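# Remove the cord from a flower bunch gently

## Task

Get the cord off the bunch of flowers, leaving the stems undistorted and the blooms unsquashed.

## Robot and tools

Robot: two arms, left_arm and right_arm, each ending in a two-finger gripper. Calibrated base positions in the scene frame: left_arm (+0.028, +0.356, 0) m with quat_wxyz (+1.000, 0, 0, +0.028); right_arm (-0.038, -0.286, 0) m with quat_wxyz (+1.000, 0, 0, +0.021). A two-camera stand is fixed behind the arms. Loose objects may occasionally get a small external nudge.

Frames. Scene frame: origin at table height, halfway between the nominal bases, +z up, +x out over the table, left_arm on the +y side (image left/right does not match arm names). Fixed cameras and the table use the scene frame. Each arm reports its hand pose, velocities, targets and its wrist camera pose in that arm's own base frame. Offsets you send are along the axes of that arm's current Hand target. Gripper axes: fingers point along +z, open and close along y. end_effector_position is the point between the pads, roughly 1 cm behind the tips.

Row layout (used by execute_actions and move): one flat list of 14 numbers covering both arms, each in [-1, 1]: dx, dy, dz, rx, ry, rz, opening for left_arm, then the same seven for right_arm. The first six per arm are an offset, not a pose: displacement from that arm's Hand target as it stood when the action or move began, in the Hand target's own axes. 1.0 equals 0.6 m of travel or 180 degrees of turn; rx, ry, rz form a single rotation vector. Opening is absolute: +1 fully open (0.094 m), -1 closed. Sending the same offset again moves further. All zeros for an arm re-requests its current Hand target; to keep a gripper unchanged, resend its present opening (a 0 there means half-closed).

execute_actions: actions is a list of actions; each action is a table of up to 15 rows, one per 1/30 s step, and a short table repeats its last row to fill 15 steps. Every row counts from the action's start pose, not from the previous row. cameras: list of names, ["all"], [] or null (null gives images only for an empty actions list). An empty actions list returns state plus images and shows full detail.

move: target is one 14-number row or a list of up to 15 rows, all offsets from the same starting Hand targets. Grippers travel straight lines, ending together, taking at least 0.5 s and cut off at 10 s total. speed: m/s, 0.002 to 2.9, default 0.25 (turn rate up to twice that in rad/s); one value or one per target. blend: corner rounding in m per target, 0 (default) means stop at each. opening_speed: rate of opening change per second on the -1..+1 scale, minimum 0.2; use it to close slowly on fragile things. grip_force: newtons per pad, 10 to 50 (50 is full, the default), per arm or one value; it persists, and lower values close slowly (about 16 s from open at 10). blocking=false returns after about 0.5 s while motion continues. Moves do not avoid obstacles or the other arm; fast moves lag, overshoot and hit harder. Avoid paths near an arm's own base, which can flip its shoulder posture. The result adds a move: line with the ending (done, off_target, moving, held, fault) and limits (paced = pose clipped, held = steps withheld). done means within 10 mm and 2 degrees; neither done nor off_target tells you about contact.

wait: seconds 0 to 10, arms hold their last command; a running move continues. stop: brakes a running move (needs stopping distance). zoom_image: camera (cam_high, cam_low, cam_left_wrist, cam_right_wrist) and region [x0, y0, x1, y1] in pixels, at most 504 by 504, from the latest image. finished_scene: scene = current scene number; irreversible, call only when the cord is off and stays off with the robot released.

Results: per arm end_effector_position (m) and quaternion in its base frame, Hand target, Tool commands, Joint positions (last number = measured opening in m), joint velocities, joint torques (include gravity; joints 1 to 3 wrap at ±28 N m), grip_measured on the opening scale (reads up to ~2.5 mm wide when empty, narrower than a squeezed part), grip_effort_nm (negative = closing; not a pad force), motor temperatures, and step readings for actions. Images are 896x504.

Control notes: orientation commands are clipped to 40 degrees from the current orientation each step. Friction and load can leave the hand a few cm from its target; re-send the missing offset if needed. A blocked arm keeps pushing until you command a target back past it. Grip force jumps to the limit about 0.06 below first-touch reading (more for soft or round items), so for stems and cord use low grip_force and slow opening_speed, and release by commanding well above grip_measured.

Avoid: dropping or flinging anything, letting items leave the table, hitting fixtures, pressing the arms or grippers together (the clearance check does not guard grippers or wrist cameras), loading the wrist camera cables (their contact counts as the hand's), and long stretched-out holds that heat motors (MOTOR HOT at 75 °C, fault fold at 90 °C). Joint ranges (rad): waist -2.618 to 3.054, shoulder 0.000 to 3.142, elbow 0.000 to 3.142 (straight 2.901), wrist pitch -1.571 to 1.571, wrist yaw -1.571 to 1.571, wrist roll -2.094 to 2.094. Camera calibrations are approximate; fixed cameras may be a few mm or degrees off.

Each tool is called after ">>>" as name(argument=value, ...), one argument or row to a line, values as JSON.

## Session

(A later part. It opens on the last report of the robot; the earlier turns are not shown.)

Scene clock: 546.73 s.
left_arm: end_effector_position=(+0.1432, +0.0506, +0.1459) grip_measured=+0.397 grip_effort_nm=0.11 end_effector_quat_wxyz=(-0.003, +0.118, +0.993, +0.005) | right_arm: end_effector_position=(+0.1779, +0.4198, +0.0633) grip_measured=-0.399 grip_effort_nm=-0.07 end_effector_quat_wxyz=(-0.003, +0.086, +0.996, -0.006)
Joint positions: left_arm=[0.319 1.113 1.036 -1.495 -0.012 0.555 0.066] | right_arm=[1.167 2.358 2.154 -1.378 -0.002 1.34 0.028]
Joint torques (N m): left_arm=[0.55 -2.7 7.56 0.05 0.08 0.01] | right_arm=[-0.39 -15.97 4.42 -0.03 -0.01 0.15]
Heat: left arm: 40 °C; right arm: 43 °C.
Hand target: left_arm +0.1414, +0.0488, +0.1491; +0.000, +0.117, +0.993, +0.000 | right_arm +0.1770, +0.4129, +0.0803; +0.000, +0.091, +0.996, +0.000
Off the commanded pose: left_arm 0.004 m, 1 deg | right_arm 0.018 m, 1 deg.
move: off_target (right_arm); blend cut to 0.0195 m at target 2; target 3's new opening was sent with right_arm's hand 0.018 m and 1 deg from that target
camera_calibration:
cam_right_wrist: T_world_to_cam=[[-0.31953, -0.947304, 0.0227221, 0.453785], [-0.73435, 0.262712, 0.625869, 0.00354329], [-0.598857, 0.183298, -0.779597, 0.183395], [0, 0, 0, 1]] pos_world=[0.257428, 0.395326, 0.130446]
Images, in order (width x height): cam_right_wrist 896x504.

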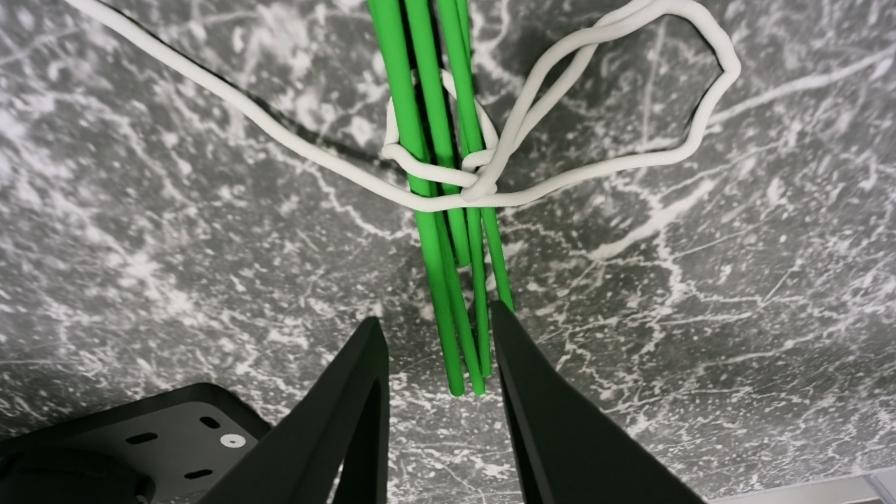

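>>> move(
  target=[0, 0, 0, 0, 0, 0, 0.4, -0.0746, -0.0579, 0.03, 0, 0, 0.1417, -0.58],
  speed=0.1,
  cameras=["cam_right_wrist"],
)

Scene clock: 570.73 s.
left_arm: end_effector_position=(+0.1432, +0.0506, +0.1459) grip_measured=+0.397 grip_effort_nm=0.11 end_effector_quat_wxyz=(-0.003, +0.118, +0.993, +0.005) | right_arm: end_effector_position=(+0.2123, +0.3713, +0.0465) grip_measured=-0.579 grip_effort_nm=-0.07 end_effector_quat_wxyz=(-0.005, +0.303, +0.953, -0.020)
Joint positions: left_arm=[0.319 1.113 1.036 -1.495 -0.012 0.555 0.066] | right_arm=[1.048 2.257 1.913 -1.268 -0.002 1.664 0.02]
Joint torques (N m): left_arm=[0.53 -2.71 7.53 0.04 0.09 0.02] | right_arm=[-0.47 -15.1 4.36 0.15 0.03 0.04]
Heat: left arm: 40 °C; right arm: 46 °C.
Hand target: left_arm +0.1414, +0.0488, +0.1491; +0.000, +0.117, +0.993, +0.000 | right_arm +0.2147, +0.3706, +0.0624; +0.000, +0.309, +0.951, +0.000
Off the commanded pose: left_arm 0.004 m, 1 deg | right_arm 0.016 m, 2 deg.
move: off_target (right_arm)
camera_calibration:
cam_right_wrist: T_world_to_cam=[[-0.693912, -0.718278, 0.0506253, 0.412366], [-0.543979, 0.568993, 0.616712, -0.10164], [-0.471776, 0.400405, -0.78556, 0.0923775], [0, 0, 0, 1]] pos_world=[0.274438, 0.317038, 0.114374]
Images, in order (width x height): cam_right_wrist 896x504.

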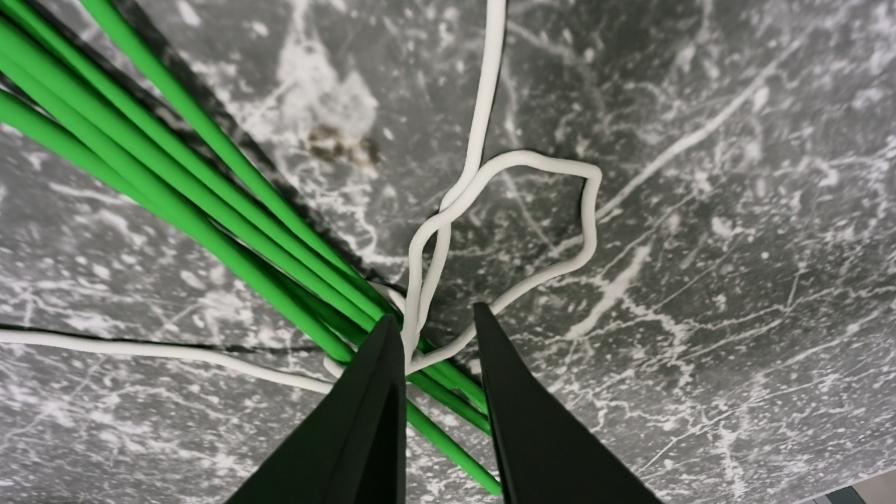

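>>> move(
  target=[
    [0, 0, 0, 0, 0, 0, 0.4, 0, 0.01, 0.015, 0, 0, 0, -0.58],
    [0, 0, 0, 0, 0, 0, 0.4, 0, 0.01, 0.053, 0, 0, 0, -0.58],
  ],
  speed=0.06,
  cameras=["cam_right_wrist"],
)

Scene clock: 575.47 s.
left_arm: end_effector_position=(+0.1432, +0.0506, +0.1459) grip_measured=+0.397 grip_effort_nm=0.11 end_effector_quat_wxyz=(-0.003, +0.118, +0.993, +0.005) | right_arm: end_effector_position=(+0.2167, +0.3790, +0.0323) grip_measured=-0.579 grip_effort_nm=-0.07 end_effector_quat_wxyz=(-0.001, +0.303, +0.953, +0.001)
Joint positions: left_arm=[0.319 1.113 1.036 -1.495 -0.012 0.555 0.066] | right_arm=[1.048 2.257 1.857 -1.169 -0.002 1.664 0.02]
Joint torques (N m): left_arm=[0.55 -2.69 7.53 0.05 0.08 0] | right_arm=[-0.73 -11.9 4.55 0.19 0.06 0.06]
Heat: left arm: 40 °C; right arm: 45 °C.
Hand target: left_arm +0.1414, +0.0488, +0.1491; +0.000, +0.117, +0.993, +0.000 | right_arm +0.2183, +0.3754, +0.0305; +0.000, +0.309, +0.951, +0.000
Off the commanded pose: left_arm 0.004 m, 1 deg | right_arm 0.004 m, 1 deg.
move: done
camera_calibration:
cam_right_wrist: T_world_to_cam=[[-0.694784, -0.719164, 0.00885645, 0.423618], [-0.557135, 0.545954, 0.625727, -0.0835737], [-0.454835, 0.429811, -0.779992, 0.0652432], [0, 0, 0, 1]] pos_world=[0.277436, 0.322236, 0.0994317]
Images, in order (width x height): cam_right_wrist 896x504.

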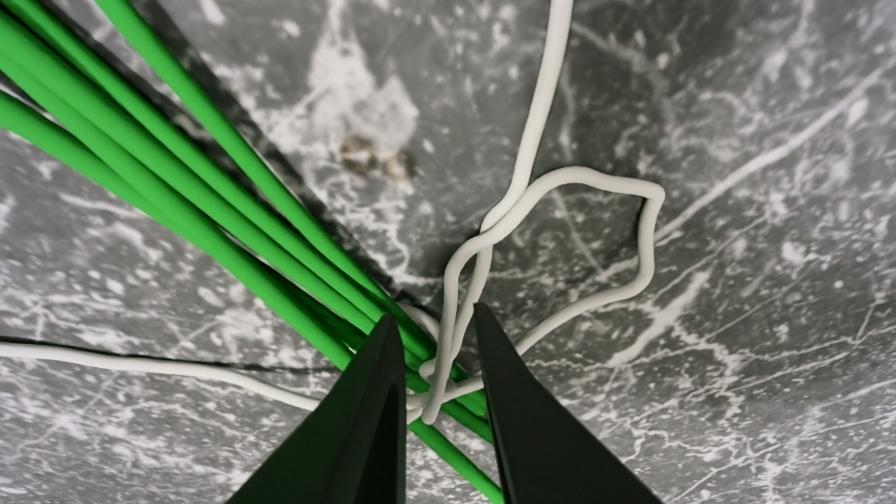

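>>> move(
  target=[
    [0, 0, 0, 0, 0, 0, 0.4, -0.005, -0.008, 0.012, 0, 0, 0, -0.58],
    [0, 0, 0, 0, 0, 0, 0.4, -0.005, -0.008, 0.035, 0, 0, 0, -0.58],
  ],
  speed=0.05,
  cameras=["cam_right_wrist"],
)

Scene clock: 579.77 s.
left_arm: end_effector_position=(+0.1432, +0.0506, +0.1459) grip_measured=+0.397 grip_effort_nm=0.11 end_effector_quat_wxyz=(-0.003, +0.118, +0.993, +0.005) | right_arm: end_effector_position=(+0.2150, +0.3741, +0.0103) grip_measured=-0.579 grip_effort_nm=-0.07 end_effector_quat_wxyz=(-0.001, +0.304, +0.953, +0.000)
Joint positions: left_arm=[0.319 1.113 1.036 -1.495 -0.012 0.555 0.066] | right_arm=[1.046 2.257 1.768 -1.082 -0.002 1.664 0.02]
Joint torques (N m): left_arm=[0.51 -2.7 7.57 0.04 0.09 0.02] | right_arm=[-0.94 -11.93 4.45 0.22 0.07 0.01]
Heat: left arm: 40 °C; right arm: 44 °C.
Hand target: left_arm +0.1414, +0.0488, +0.1491; +0.000, +0.117, +0.993, +0.000 | right_arm +0.2178, +0.3698, +0.0095; +0.000, +0.309, +0.951, +0.000
Off the commanded pose: left_arm 0.004 m, 1 deg | right_arm 0.005 m, 1 deg.
move: done
camera_calibration:
cam_right_wrist: T_world_to_cam=[[-0.696412, -0.717557, 0.0111026, 0.418871], [-0.555187, 0.548501, 0.625232, -0.0694525], [-0.454729, 0.429255, -0.78036, 0.0496702], [0, 0, 0, 1]] pos_world=[0.275734, 0.317338, 0.077534]
Images, in order (width x height): cam_right_wrist 896x504.

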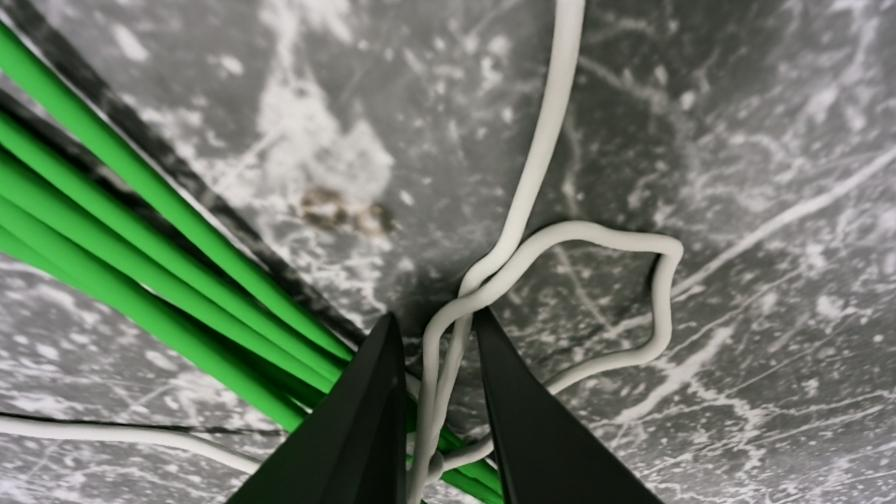

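>>> move(
  target=[0, 0, 0, 0, 0, 0, 0.4, 0, 0, 0, 0, 0, 0, -1.0],
  opening_speed=0.8,
  cameras=["cam_right_wrist"],
)

>>> zoom_image(
  camera="cam_right_wrist",
  region=[360, 250, 560, 440],
)

Scene clock: 581.30 s.
left_arm: end_effector_position=(+0.1432, +0.0506, +0.1459) grip_measured=+0.397 grip_effort_nm=0.11 end_effector_quat_wxyz=(-0.003, +0.118, +0.993, +0.005) | right_arm: end_effector_position=(+0.2152, +0.3743, +0.0103) grip_measured=-0.886 grip_effort_nm=-1.01 end_effector_quat_wxyz=(-0.001, +0.304, +0.953, +0.001)
Joint positions: left_arm=[0.319 1.113 1.036 -1.495 -0.012 0.555 0.066] | right_arm=[1.046 2.257 1.768 -1.081 -0.002 1.664 0.005]
Joint torques (N m): left_arm=[0.5 -2.71 7.57 0.05 0.1 0.02] | right_arm=[-1.1 -11.93 4.44 0.22 0.03 0.04]
Heat: left arm: 40 °C; right arm: 44 °C.
Hand target: left_arm +0.1414, +0.0488, +0.1491; +0.000, +0.117, +0.993, +0.000 | right_arm +0.2178, +0.3699, +0.0095; +0.000, +0.309, +0.951, +0.000
Off the commanded pose: left_arm 0.004 m, 1 deg | right_arm 0.005 m, 1 deg.
move: done
camera_calibration:
cam_right_wrist: T_world_to_cam=[[-0.696466, -0.717521, 0.00998076, 0.419175], [-0.555527, 0.547925, 0.625434, -0.0692451], [-0.454231, 0.430049, -0.780213, 0.049228], [0, 0, 0, 1]] pos_world=[0.275834, 0.317538, 0.0775329]
Images, in order (width x height): cam_right_wrist 896x504.

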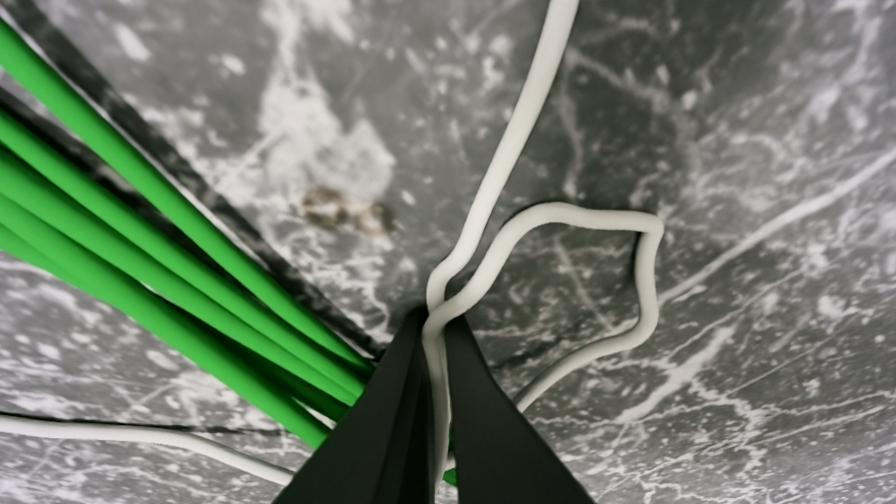

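Scaled by 2.520 from the camera's 896x504 image, which has a finer 1280x720 frame.

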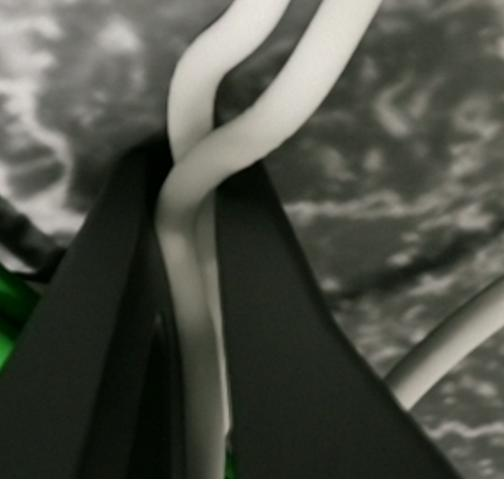

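>>> move(
  target=[
    [0, 0, 0, 0, 0, 0, 0.4, 0, 0, -0.042, 0, 0, 0, -1.0],
    [0, 0, 0, 0, 0, 0, 0.4, 0.1113, -0.017, -0.042, 0, 0, 0, -1.0],
    [0, 0, 0, 0, 0, 0, 0.4, 0.15, -0.035, -0.042, 0, 0, 0, -1.0],
  ],
  speed=0.06,
  blend=[0.01, 0.01, 0],
  cameras=["cam_right_wrist", "cam_high"],
)

>>> zoom_image(
  camera="cam_high",
  region=[290, 170, 470, 350],
)

Scene clock: 588.80 s.
left_arm: end_effector_position=(+0.1432, +0.0506, +0.1459) grip_measured=+0.397 grip_effort_nm=0.11 end_effector_quat_wxyz=(-0.003, +0.118, +0.993, +0.005) | right_arm: end_effector_position=(+0.1344, +0.4057, +0.0165) grip_measured=-0.887 grip_effort_nm=-1.03 end_effector_quat_wxyz=(-0.001, +0.307, +0.951, -0.011)
Joint positions: left_arm=[0.319 1.113 1.036 -1.495 -0.012 0.555 0.066] | right_arm=[1.248 2.257 1.793 -1.129 -0.002 1.873 0.005]
Joint torques (N m): left_arm=[0.5 -2.71 7.51 0.05 0.08 0.02] | right_arm=[0.23 -14.37 5.96 -0.12 0.08 0.1]
Heat: left arm: 40 °C; right arm: 43 °C.
Hand target: left_arm +0.1414, +0.0488, +0.1491; +0.000, +0.117, +0.993, +0.000 | right_arm +0.1326, +0.4057, +0.0347; +0.000, +0.309, +0.951, +0.000
Off the commanded pose: left_arm 0.004 m, 1 deg | right_arm 0.018 m, 1 deg.
move: off_target (right_arm)
camera_calibration:
cam_right_wrist: T_world_to_cam=[[-0.701511, -0.711972, 0.0312731, 0.383394], [-0.546701, 0.565781, 0.61726, -0.143445], [-0.457166, 0.415918, -0.786137, 0.0100519], [0, 0, 0, 1]] pos_world=[0.195129, 0.349943, 0.0844549]
Images, in order (width x height): cam_high 896x504, cam_right_wrist 896x504.

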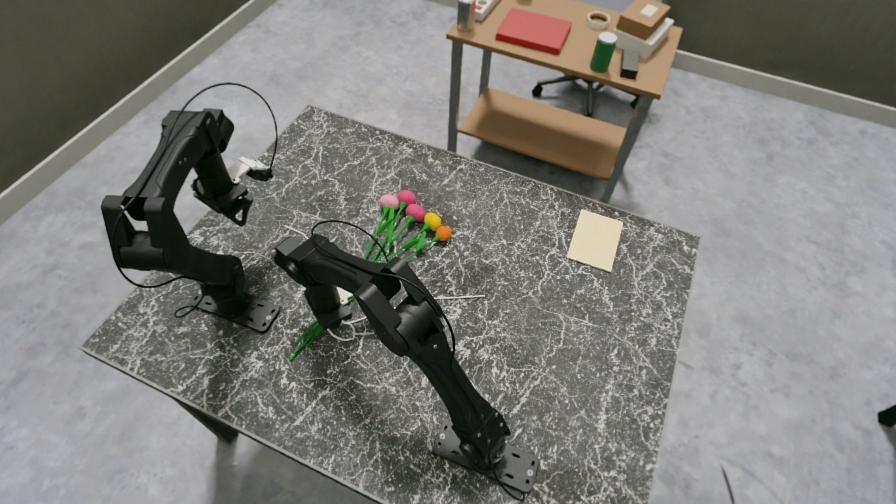

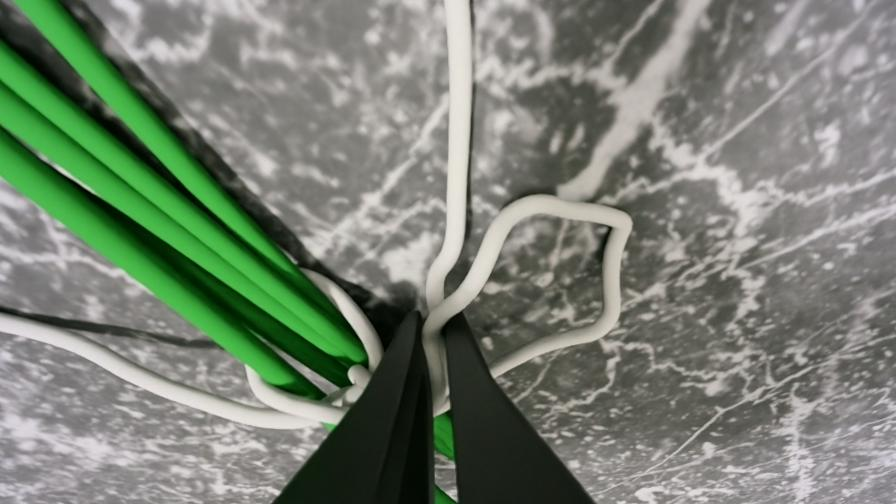

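Scaled by 2.800 from the camera's 896x504 image, which has a finer 1280x720 frame.

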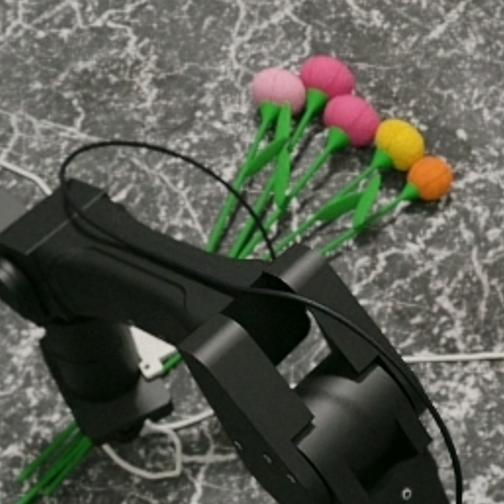

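>>> move(
  target=[0, 0, 0, 0, 0, 0, 0.4, 0, 0, -0.05, 0, 0, 0, -1.0],
  speed=0.06,
  cameras=["cam_right_wrist", "cam_high"],
)

>>> zoom_image(
  camera="cam_right_wrist",
  region=[240, 220, 500, 440],
)

Scene clock: 592.93 s.
left_arm: end_effector_position=(+0.1432, +0.0506, +0.1459) grip_measured=+0.397 grip_effort_nm=0.11 end_effector_quat_wxyz=(-0.003, +0.118, +0.993, +0.005) | right_arm: end_effector_position=(+0.1338, +0.4040, +0.0413) grip_measured=-0.887 grip_effort_nm=-1.03 end_effector_quat_wxyz=(-0.001, +0.308, +0.951, -0.016)
Joint positions: left_arm=[0.319 1.113 1.036 -1.495 -0.012 0.555 0.066] | right_arm=[1.248 2.24 1.865 -1.228 -0.002 1.874 0.005]
Joint torques (N m): left_arm=[0.49 -2.71 7.53 0.04 0.09 0.01] | right_arm=[0.18 -14.19 7.05 -0.17 0.03 0.07]
Motor temperatures (°C): left_arm=[30 32 40 28 29 27 28] | right_arm=[27 43 36 28 26 29 30]
Heat: left arm: 40 °C; right arm: 43 °C.
Hand target: left_arm +0.1414, +0.0488, +0.1491; +0.000, +0.117, +0.993, +0.000 | right_arm +0.1326, +0.4056, +0.0646; +0.000, +0.309, +0.951, +0.000
Off the commanded pose: left_arm 0.004 m, 1 deg | right_arm 0.024 m, 2 deg.
move: off_target (right_arm)
camera_calibration:
cam_right_wrist: T_world_to_cam=[[-0.701907, -0.711136, 0.0401471, 0.380288], [-0.544395, 0.571969, 0.613584, -0.160689], [-0.459305, 0.408823, -0.788608, 0.0332683], [0, 0, 0, 1]] pos_world=[0.194729, 0.348744, 0.109564]
Images, in order (width x height): cam_high 896x504, cam_right_wrist 896x504.

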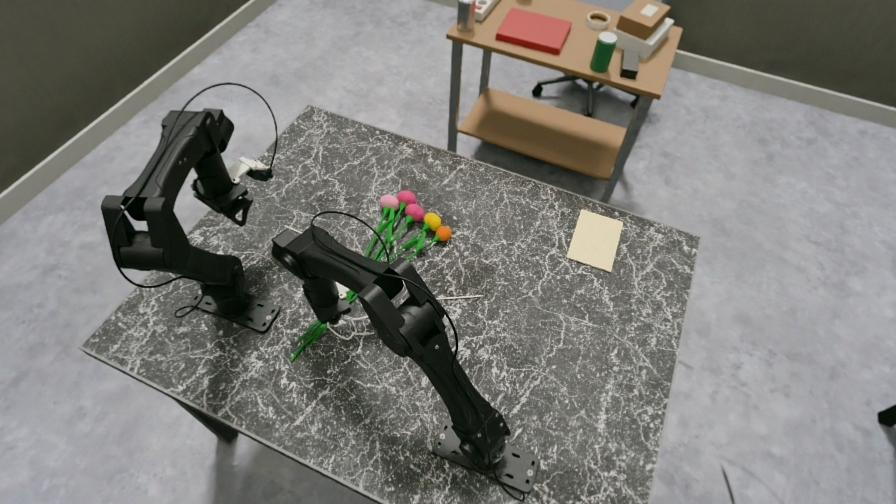

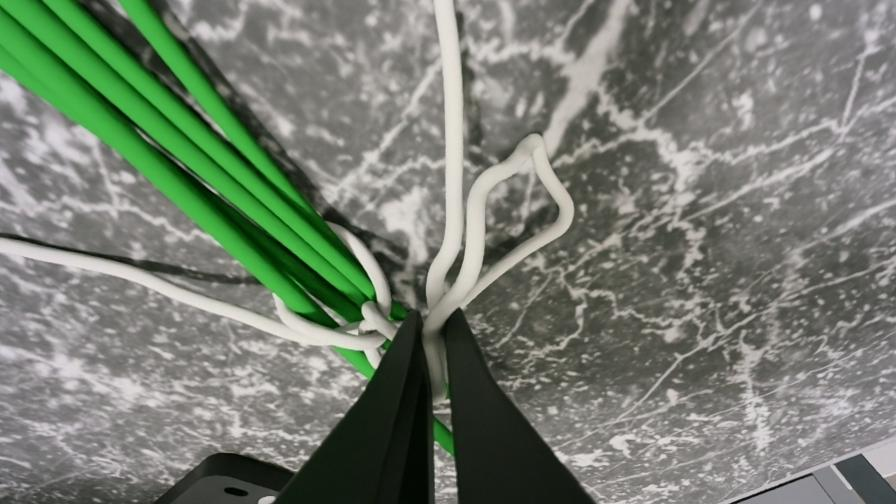

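Scaled by 1.938 from the camera's 896x504 image, which has a finer 1280x720 frame.

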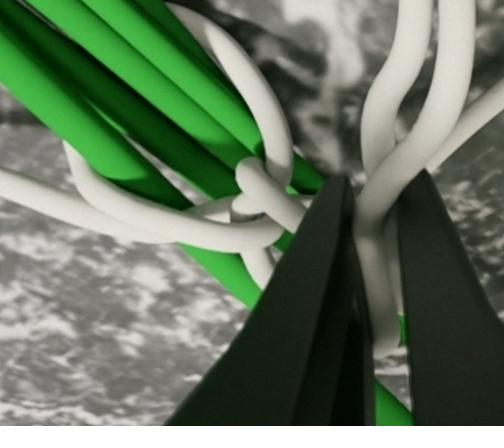

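>>> move(
  target=[0, 0, 0, 0, 0, 0, 0.4, 0.0762, -0.034, -0.015, 0, 0, 0, -1.0],
  speed=0.06,
  cameras=["cam_right_wrist", "cam_high"],
)

>>> zoom_image(
  camera="cam_right_wrist",
  region=[240, 200, 500, 440],
)

>>> zoom_image(
  camera="cam_high",
  region=[260, 180, 470, 380],
)

Scene clock: 597.10 s.
left_arm: end_effector_position=(+0.1432, +0.0506, +0.1459) grip_measured=+0.397 grip_effort_nm=0.11 end_effector_quat_wxyz=(-0.003, +0.118, +0.993, +0.005) | right_arm: end_effector_position=(+0.0845, +0.4134, +0.0474) grip_measured=-0.887 grip_effort_nm=-1.03 end_effector_quat_wxyz=(+0.001, +0.307, +0.952, -0.021)
Joint positions: left_arm=[0.319 1.113 1.036 -1.495 -0.012 0.555 0.066] | right_arm=[1.366 2.232 1.875 -1.256 -0.002 1.99 0.005]
Joint torques (N m): left_arm=[0.54 -2.69 7.54 0.04 0.1 0] | right_arm=[0.14 -14.97 7.58 -0.17 -0.01 0.09]
Heat: left arm: 40 °C; right arm: 44 °C.
Hand target: left_arm +0.1414, +0.0488, +0.1491; +0.000, +0.117, +0.993, +0.000 | right_arm +0.0837, +0.4160, +0.0737; +0.000, +0.309, +0.951, +0.000
Off the commanded pose: left_arm 0.004 m, 1 deg | right_arm 0.026 m, 2 deg.
move: off_target (right_arm)
camera_calibration:
cam_right_wrist: T_world_to_cam=[[-0.700506, -0.712109, 0.0468301, 0.352099], [-0.546469, 0.577455, 0.606562, -0.198505], [-0.45898, 0.399309, -0.793656, 0.0158184], [0, 0, 0, 1]] pos_world=[0.14543, 0.359044, 0.116471]
Images, in order (width x height): cam_high 896x504, cam_right_wrist 896x504.

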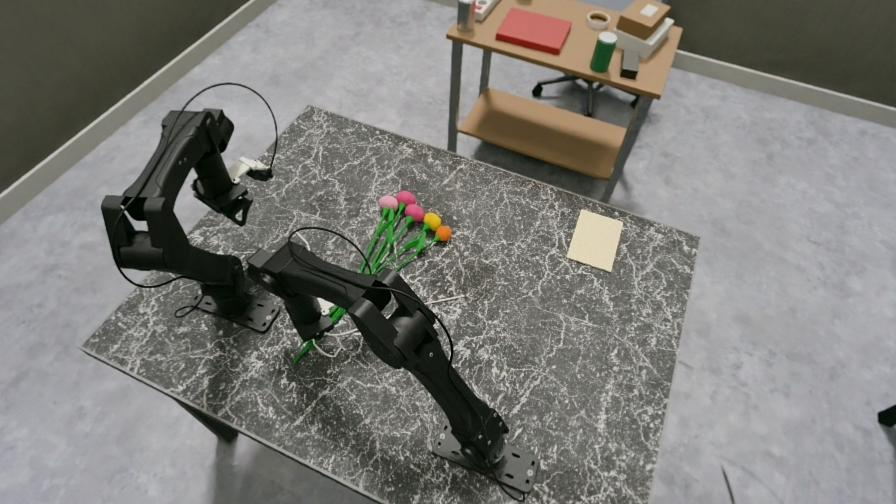

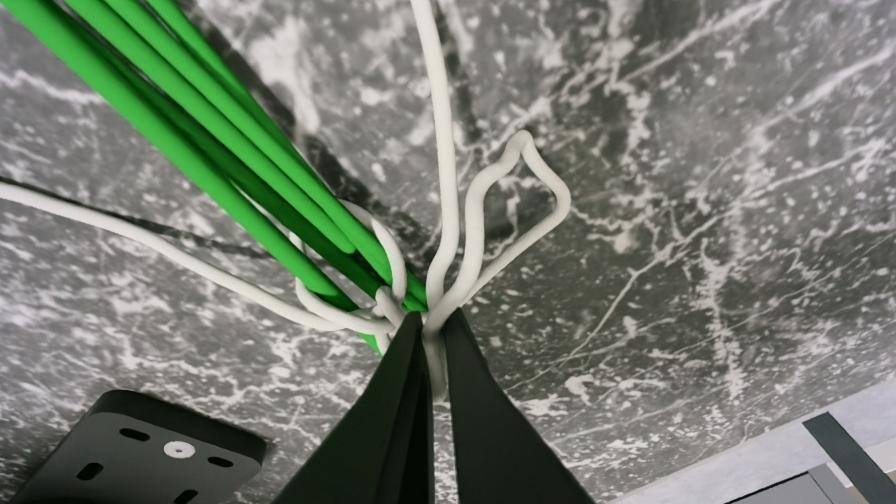

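Scaled by 1.938 from the camera's 896x504 image, which has a finer 1280x720 frame.

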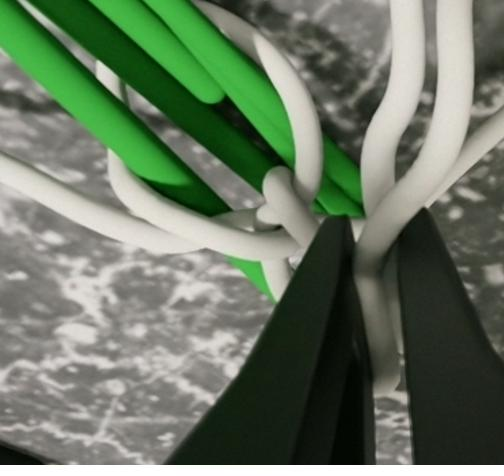

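Scaled by 2.400 from the camera's 896x504 image, which has a finer 1280x720 frame.

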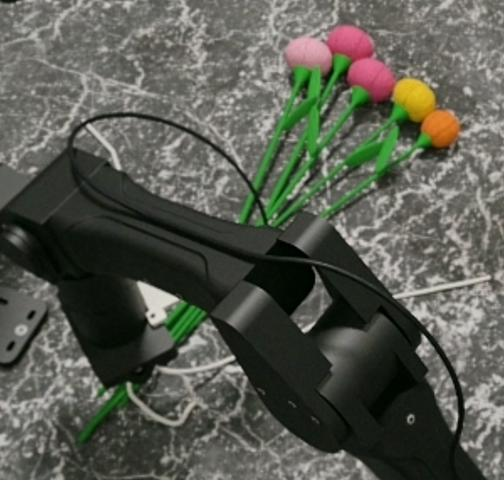

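>>> move(
  target=[0, 0, 0, 0, 0, 0, 0.4, 0.1293, -0.0575, -0.012, 0, 0, -0.12, -1.0],
  speed=0.06,
  cameras=["cam_right_wrist", "cam_high"],
)

>>> zoom_image(
  camera="cam_right_wrist",
  region=[240, 180, 500, 440],
)

>>> zoom_image(
  camera="cam_high",
  region=[240, 180, 470, 400],
)

Scene clock: 604.97 s.
left_arm: end_effector_position=(+0.1432, +0.0506, +0.1459) grip_measured=+0.397 grip_effort_nm=0.11 end_effector_quat_wxyz=(-0.003, +0.118, +0.993, +0.005) | right_arm: end_effector_position=(+0.0024, +0.4343, +0.0730) grip_measured=-0.887 grip_effort_nm=-1.03 end_effector_quat_wxyz=(-0.001, +0.130, +0.991, +0.000)
Joint positions: left_arm=[0.319 1.113 1.036 -1.495 -0.012 0.555 0.066] | right_arm=[1.562 2.232 1.978 -1.316 -0.002 1.823 0.005]
Joint torques (N m): left_arm=[0.55 -2.71 7.54 0.05 0.09 0.02] | right_arm=[0.5 -11.6 7.54 -0.12 0.03 -0.08]
Heat: left arm: 40 °C; right arm: 46 °C.
Hand target: left_arm +0.1414, +0.0488, +0.1491; +0.000, +0.117, +0.993, +0.000 | right_arm +0.0007, +0.4337, +0.0808; +0.000, +0.125, +0.992, +0.000
Off the commanded pose: left_arm 0.004 m, 1 deg | right_arm 0.008 m, 1 deg.
move: done
camera_calibration:
cam_right_wrist: T_world_to_cam=[[-0.402062, -0.915551, 0.0105732, 0.398621], [-0.711743, 0.319783, 0.625429, -0.160011], [-0.575994, 0.243936, -0.780209, 0.0568731], [0, 0, 0, 1]] pos_world=[0.0791425, 0.402253, 0.140233]
Images, in order (width x height): cam_high 896x504, cam_right_wrist 896x504.

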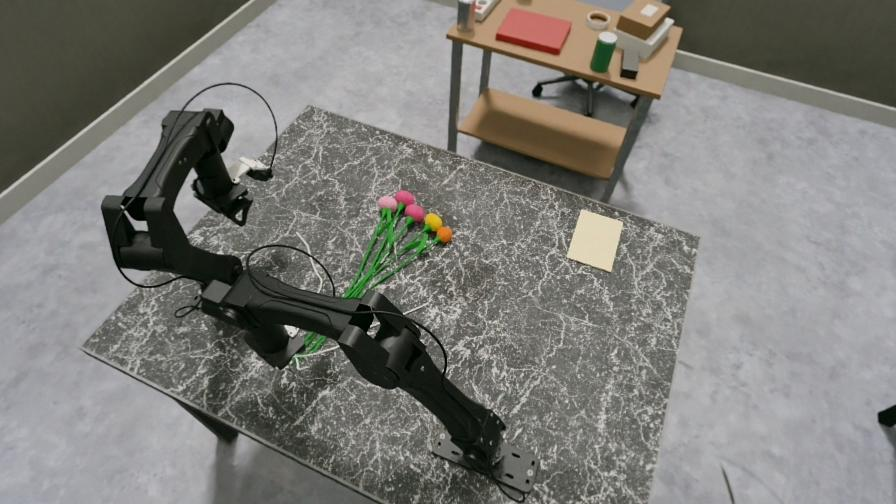

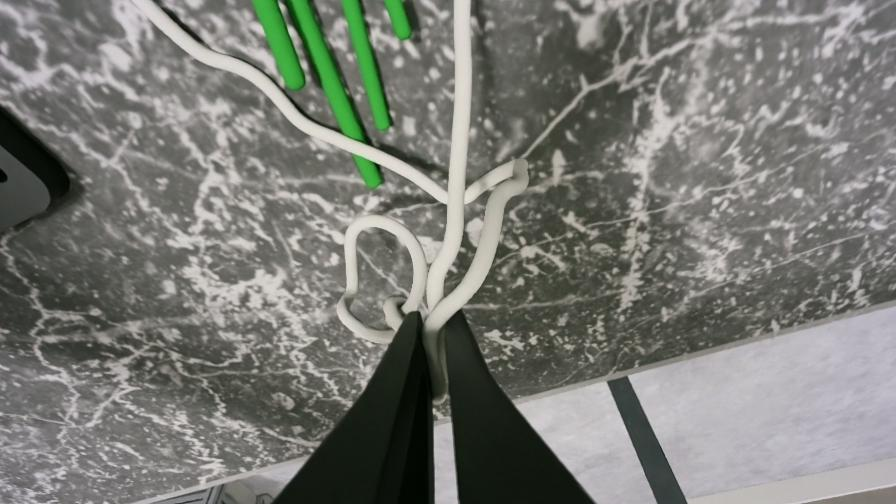

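Scaled by 1.938 from the camera's 896x504 image, which has a finer 1280x720 frame.

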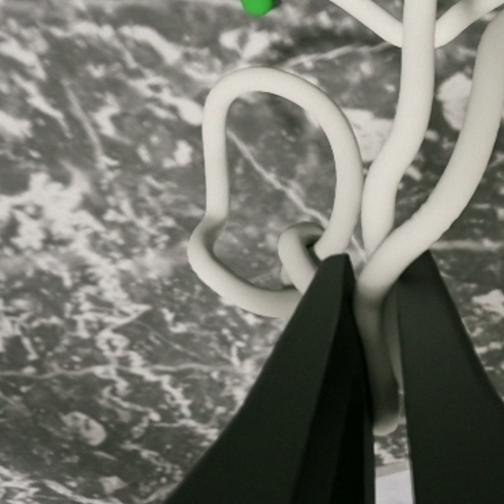

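Scaled by 2.191 from the camera's 896x504 image, which has a finer 1280x720 frame.

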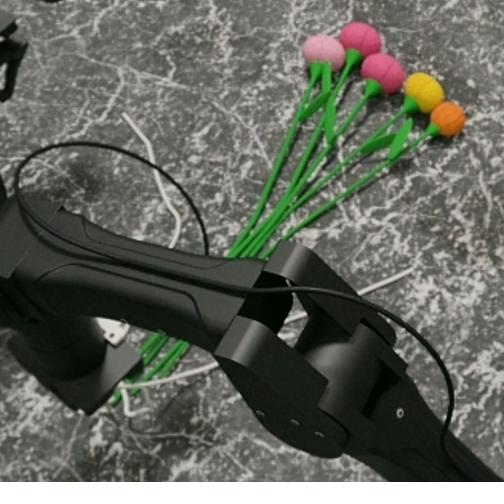

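>>> zoom_image(
  camera="cam_right_wrist",
  region=[120, 0, 540, 260],
)

Scaled by 1.200 from the camera's 896x504 image, which has a finer 1280x720 frame.

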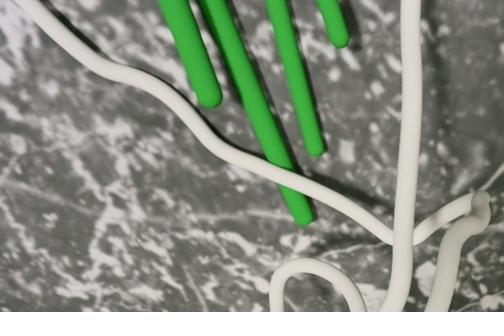

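>>> move(
  target=[
    [0, 0, 0, 0, 0, 0, 0.4, 0.084, -0.0795, -0.0333, 0, 0, 0, -1.0],
    [0, 0, 0, 0, 0, 0, 0.4, -0.3582, -0.3273, -0.0333, 0, 0, 0, -1.0],
    [0, 0, 0, 0, 0, 0, 0.4, -0.6352, -0.6692, -0.0333, 0, 0, 0, -1.0],
  ],
  speed=0.15,
  blend=[0.03, 0.05, 0],
  cameras=["cam_right_wrist", "cam_high", "cam_low"],
)

Scene clock: 619.60 s.
left_arm: end_effector_position=(+0.1432, +0.0506, +0.1459) grip_measured=+0.397 grip_effort_nm=0.11 end_effector_quat_wxyz=(-0.003, +0.118, +0.993, +0.005) | right_arm: end_effector_position=(+0.2614, -0.0470, +0.0998) grip_measured=-0.887 grip_effort_nm=-1.03 end_effector_quat_wxyz=(-0.005, +0.127, +0.992, +0.002)
Joint positions: left_arm=[0.319 1.113 1.036 -1.495 -0.012 0.555 0.066] | right_arm=[-0.183 1.565 1.196 -1.213 -0.003 0.071 0.005]
Joint torques (N m): left_arm=[0.54 -2.71 7.6 0.04 0.1 0.02] | right_arm=[-0.44 -3.96 7.69 0.23 -0.01 -0.05]
Heat: left arm: 41 °C; right arm: 45 °C.
Hand target: left_arm +0.1414, +0.0488, +0.1491; +0.000, +0.117, +0.993, +0.000 | right_arm +0.2701, -0.0500, +0.1008; +0.000, +0.125, +0.992, +0.000
Off the commanded pose: left_arm 0.004 m, 1 deg | right_arm 0.009 m, 1 deg.
move: done
camera_calibration:
cam_right_wrist: T_world_to_cam=[[-0.395348, -0.91847, 0.0105995, 0.0598734], [-0.708528, 0.312283, 0.632826, 0.159543], [-0.584542, 0.242676, -0.774222, 0.345806], [0, 0, 0, 1]] pos_world=[0.33885, -0.0787496, 0.166133]
Images, in order (width x height): cam_high 896x504, cam_low 896x504, cam_right_wrist 896x504.

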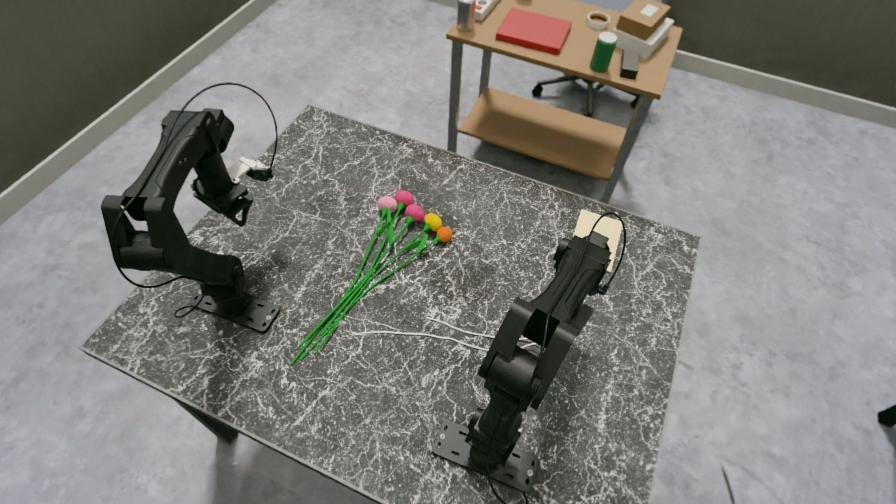

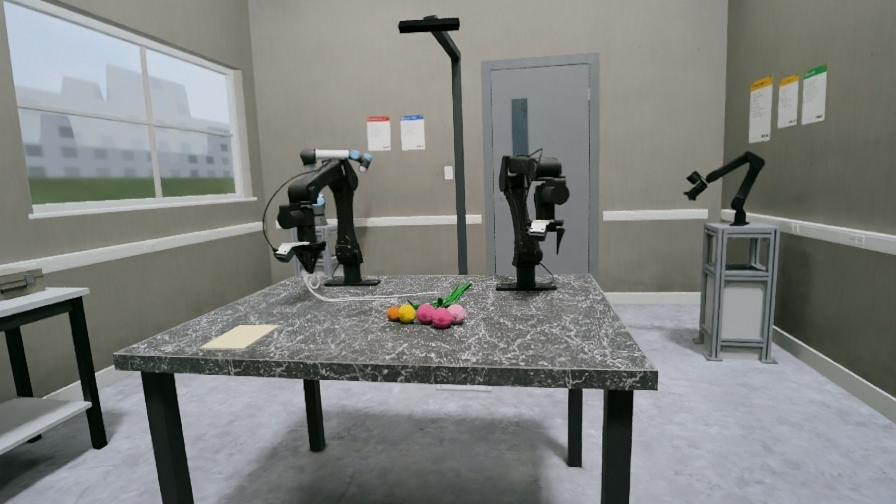

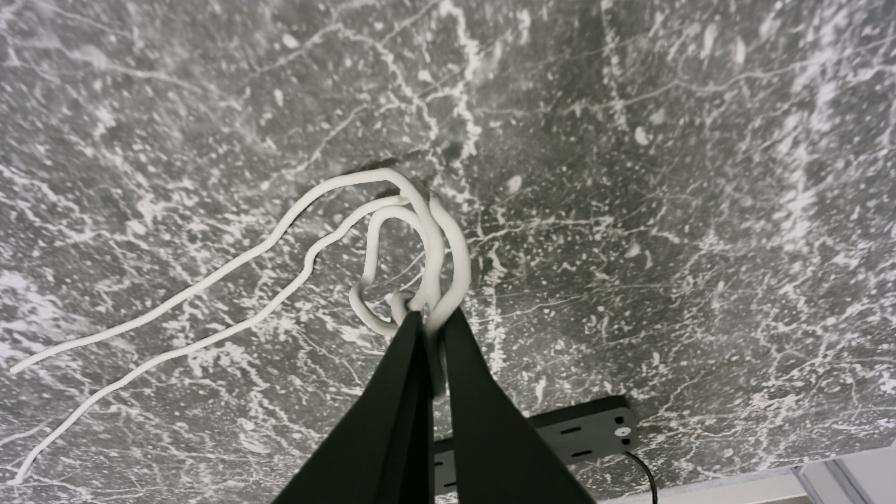

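>>> move(
  target=[
    [0, 0, 0, 0, 0, 0, 0.4, -0.046, -0.2463, 0.03, 0, 0, 0, -1.0],
    [0, 0, 0, 0, 0, 0, 0.4, -0.046, -0.2463, 0.13, 0, 0, 0, -1.0],
    [0, 0, 0, 0, 0, 0, 0.4, -0.046, -0.2463, 0.13, 0, 0, 0, 0.0],
    [0, 0, 0, 0, 0, 0, 0.4, -0.046, -0.2463, -0.05, 0, 0, 0, 0.0],
  ],
  speed=0.15,
  blend=[0.02, 0, 0, 0],
  opening_speed=1.0,
  cameras=["all"],
)

Scene clock: 626.87 s.
left_arm: end_effector_position=(+0.1432, +0.0506, +0.1459) grip_measured=+0.397 grip_effort_nm=0.11 end_effector_quat_wxyz=(-0.003, +0.118, +0.993, +0.005) | right_arm: end_effector_position=(+0.2600, -0.1972, +0.1165) grip_measured=-0.001 grip_effort_nm=0.07 end_effector_quat_wxyz=(-0.014, +0.126, +0.992, +0.010)
Joint positions: left_arm=[0.319 1.113 1.036 -1.495 -0.012 0.555 0.066] | right_arm=[-0.654 1.811 1.539 -1.332 -0.003 -0.402 0.047]
Joint torques (N m): left_arm=[0.53 -2.7 7.54 0.03 0.1 0.02] | right_arm=[-0.42 -9.89 7.3 -0.07 0 -0.07]
Heat: left arm: 41 °C; right arm: 43 °C.
Hand target: left_arm +0.1414, +0.0488, +0.1491; +0.000, +0.117, +0.993, +0.000 | right_arm +0.2601, -0.1999, +0.1308; +0.000, +0.125, +0.992, +0.000
Off the commanded pose: left_arm 0.004 m, 1 deg | right_arm 0.015 m, 2 deg.
move: off_target (right_arm); target 3's new opening was sent with right_arm's hand 0.011 m and 1 deg from that target
camera_calibration:
cam_left_wrist: T_world_to_cam=[[-0.349648, -0.935781, 0.0453916, 0.0872618], [-0.719173, 0.299134, 0.627144, 0.0194697], [-0.600447, 0.186635, -0.77758, 0.292634], [0, 0, 0, 1]] pos_world=[0.220224, 0.0212181, 0.211375]
cam_right_wrist: T_world_to_cam=[[-0.393304, -0.919408, -0.000586135, -0.0782899], [-0.699785, 0.29894, 0.648795, 0.188105], [-0.596333, 0.255584, -0.760963, 0.398453], [0, 0, 0, 1]] pos_world=[0.338452, -0.230051, 0.181121]

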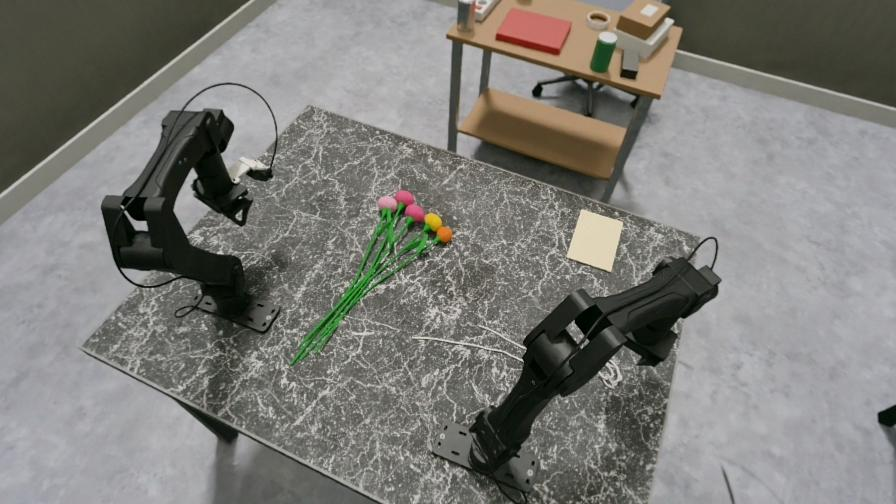

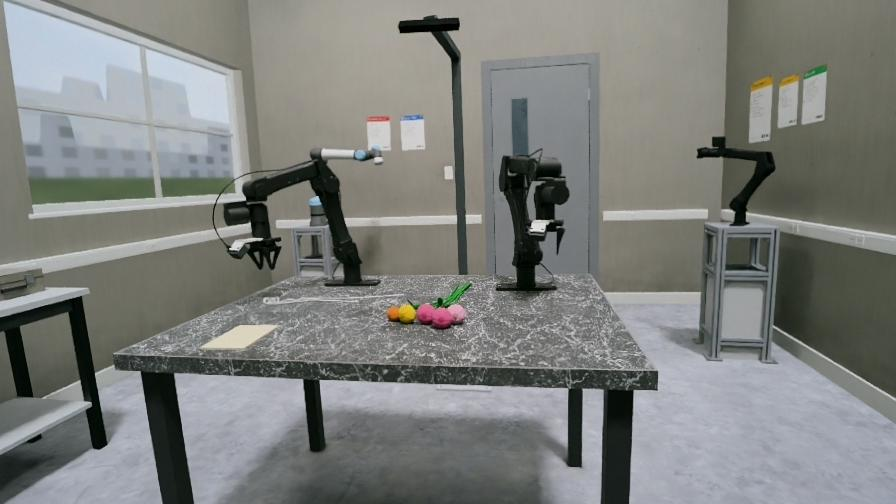

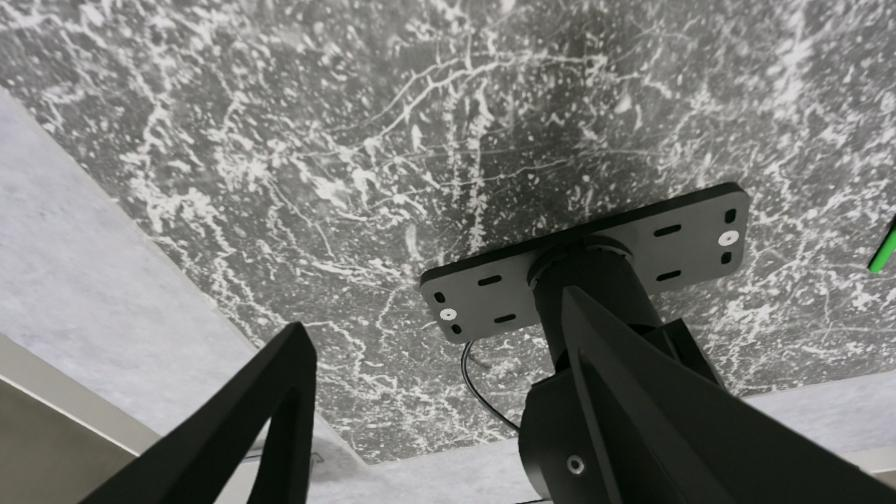

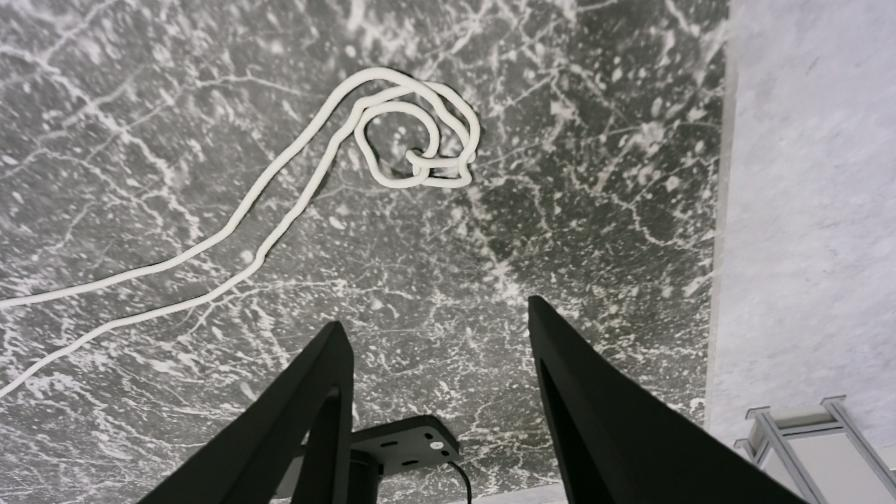

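>>> finished_scene(
  scene=1,
)

The scene is finished: the task was done.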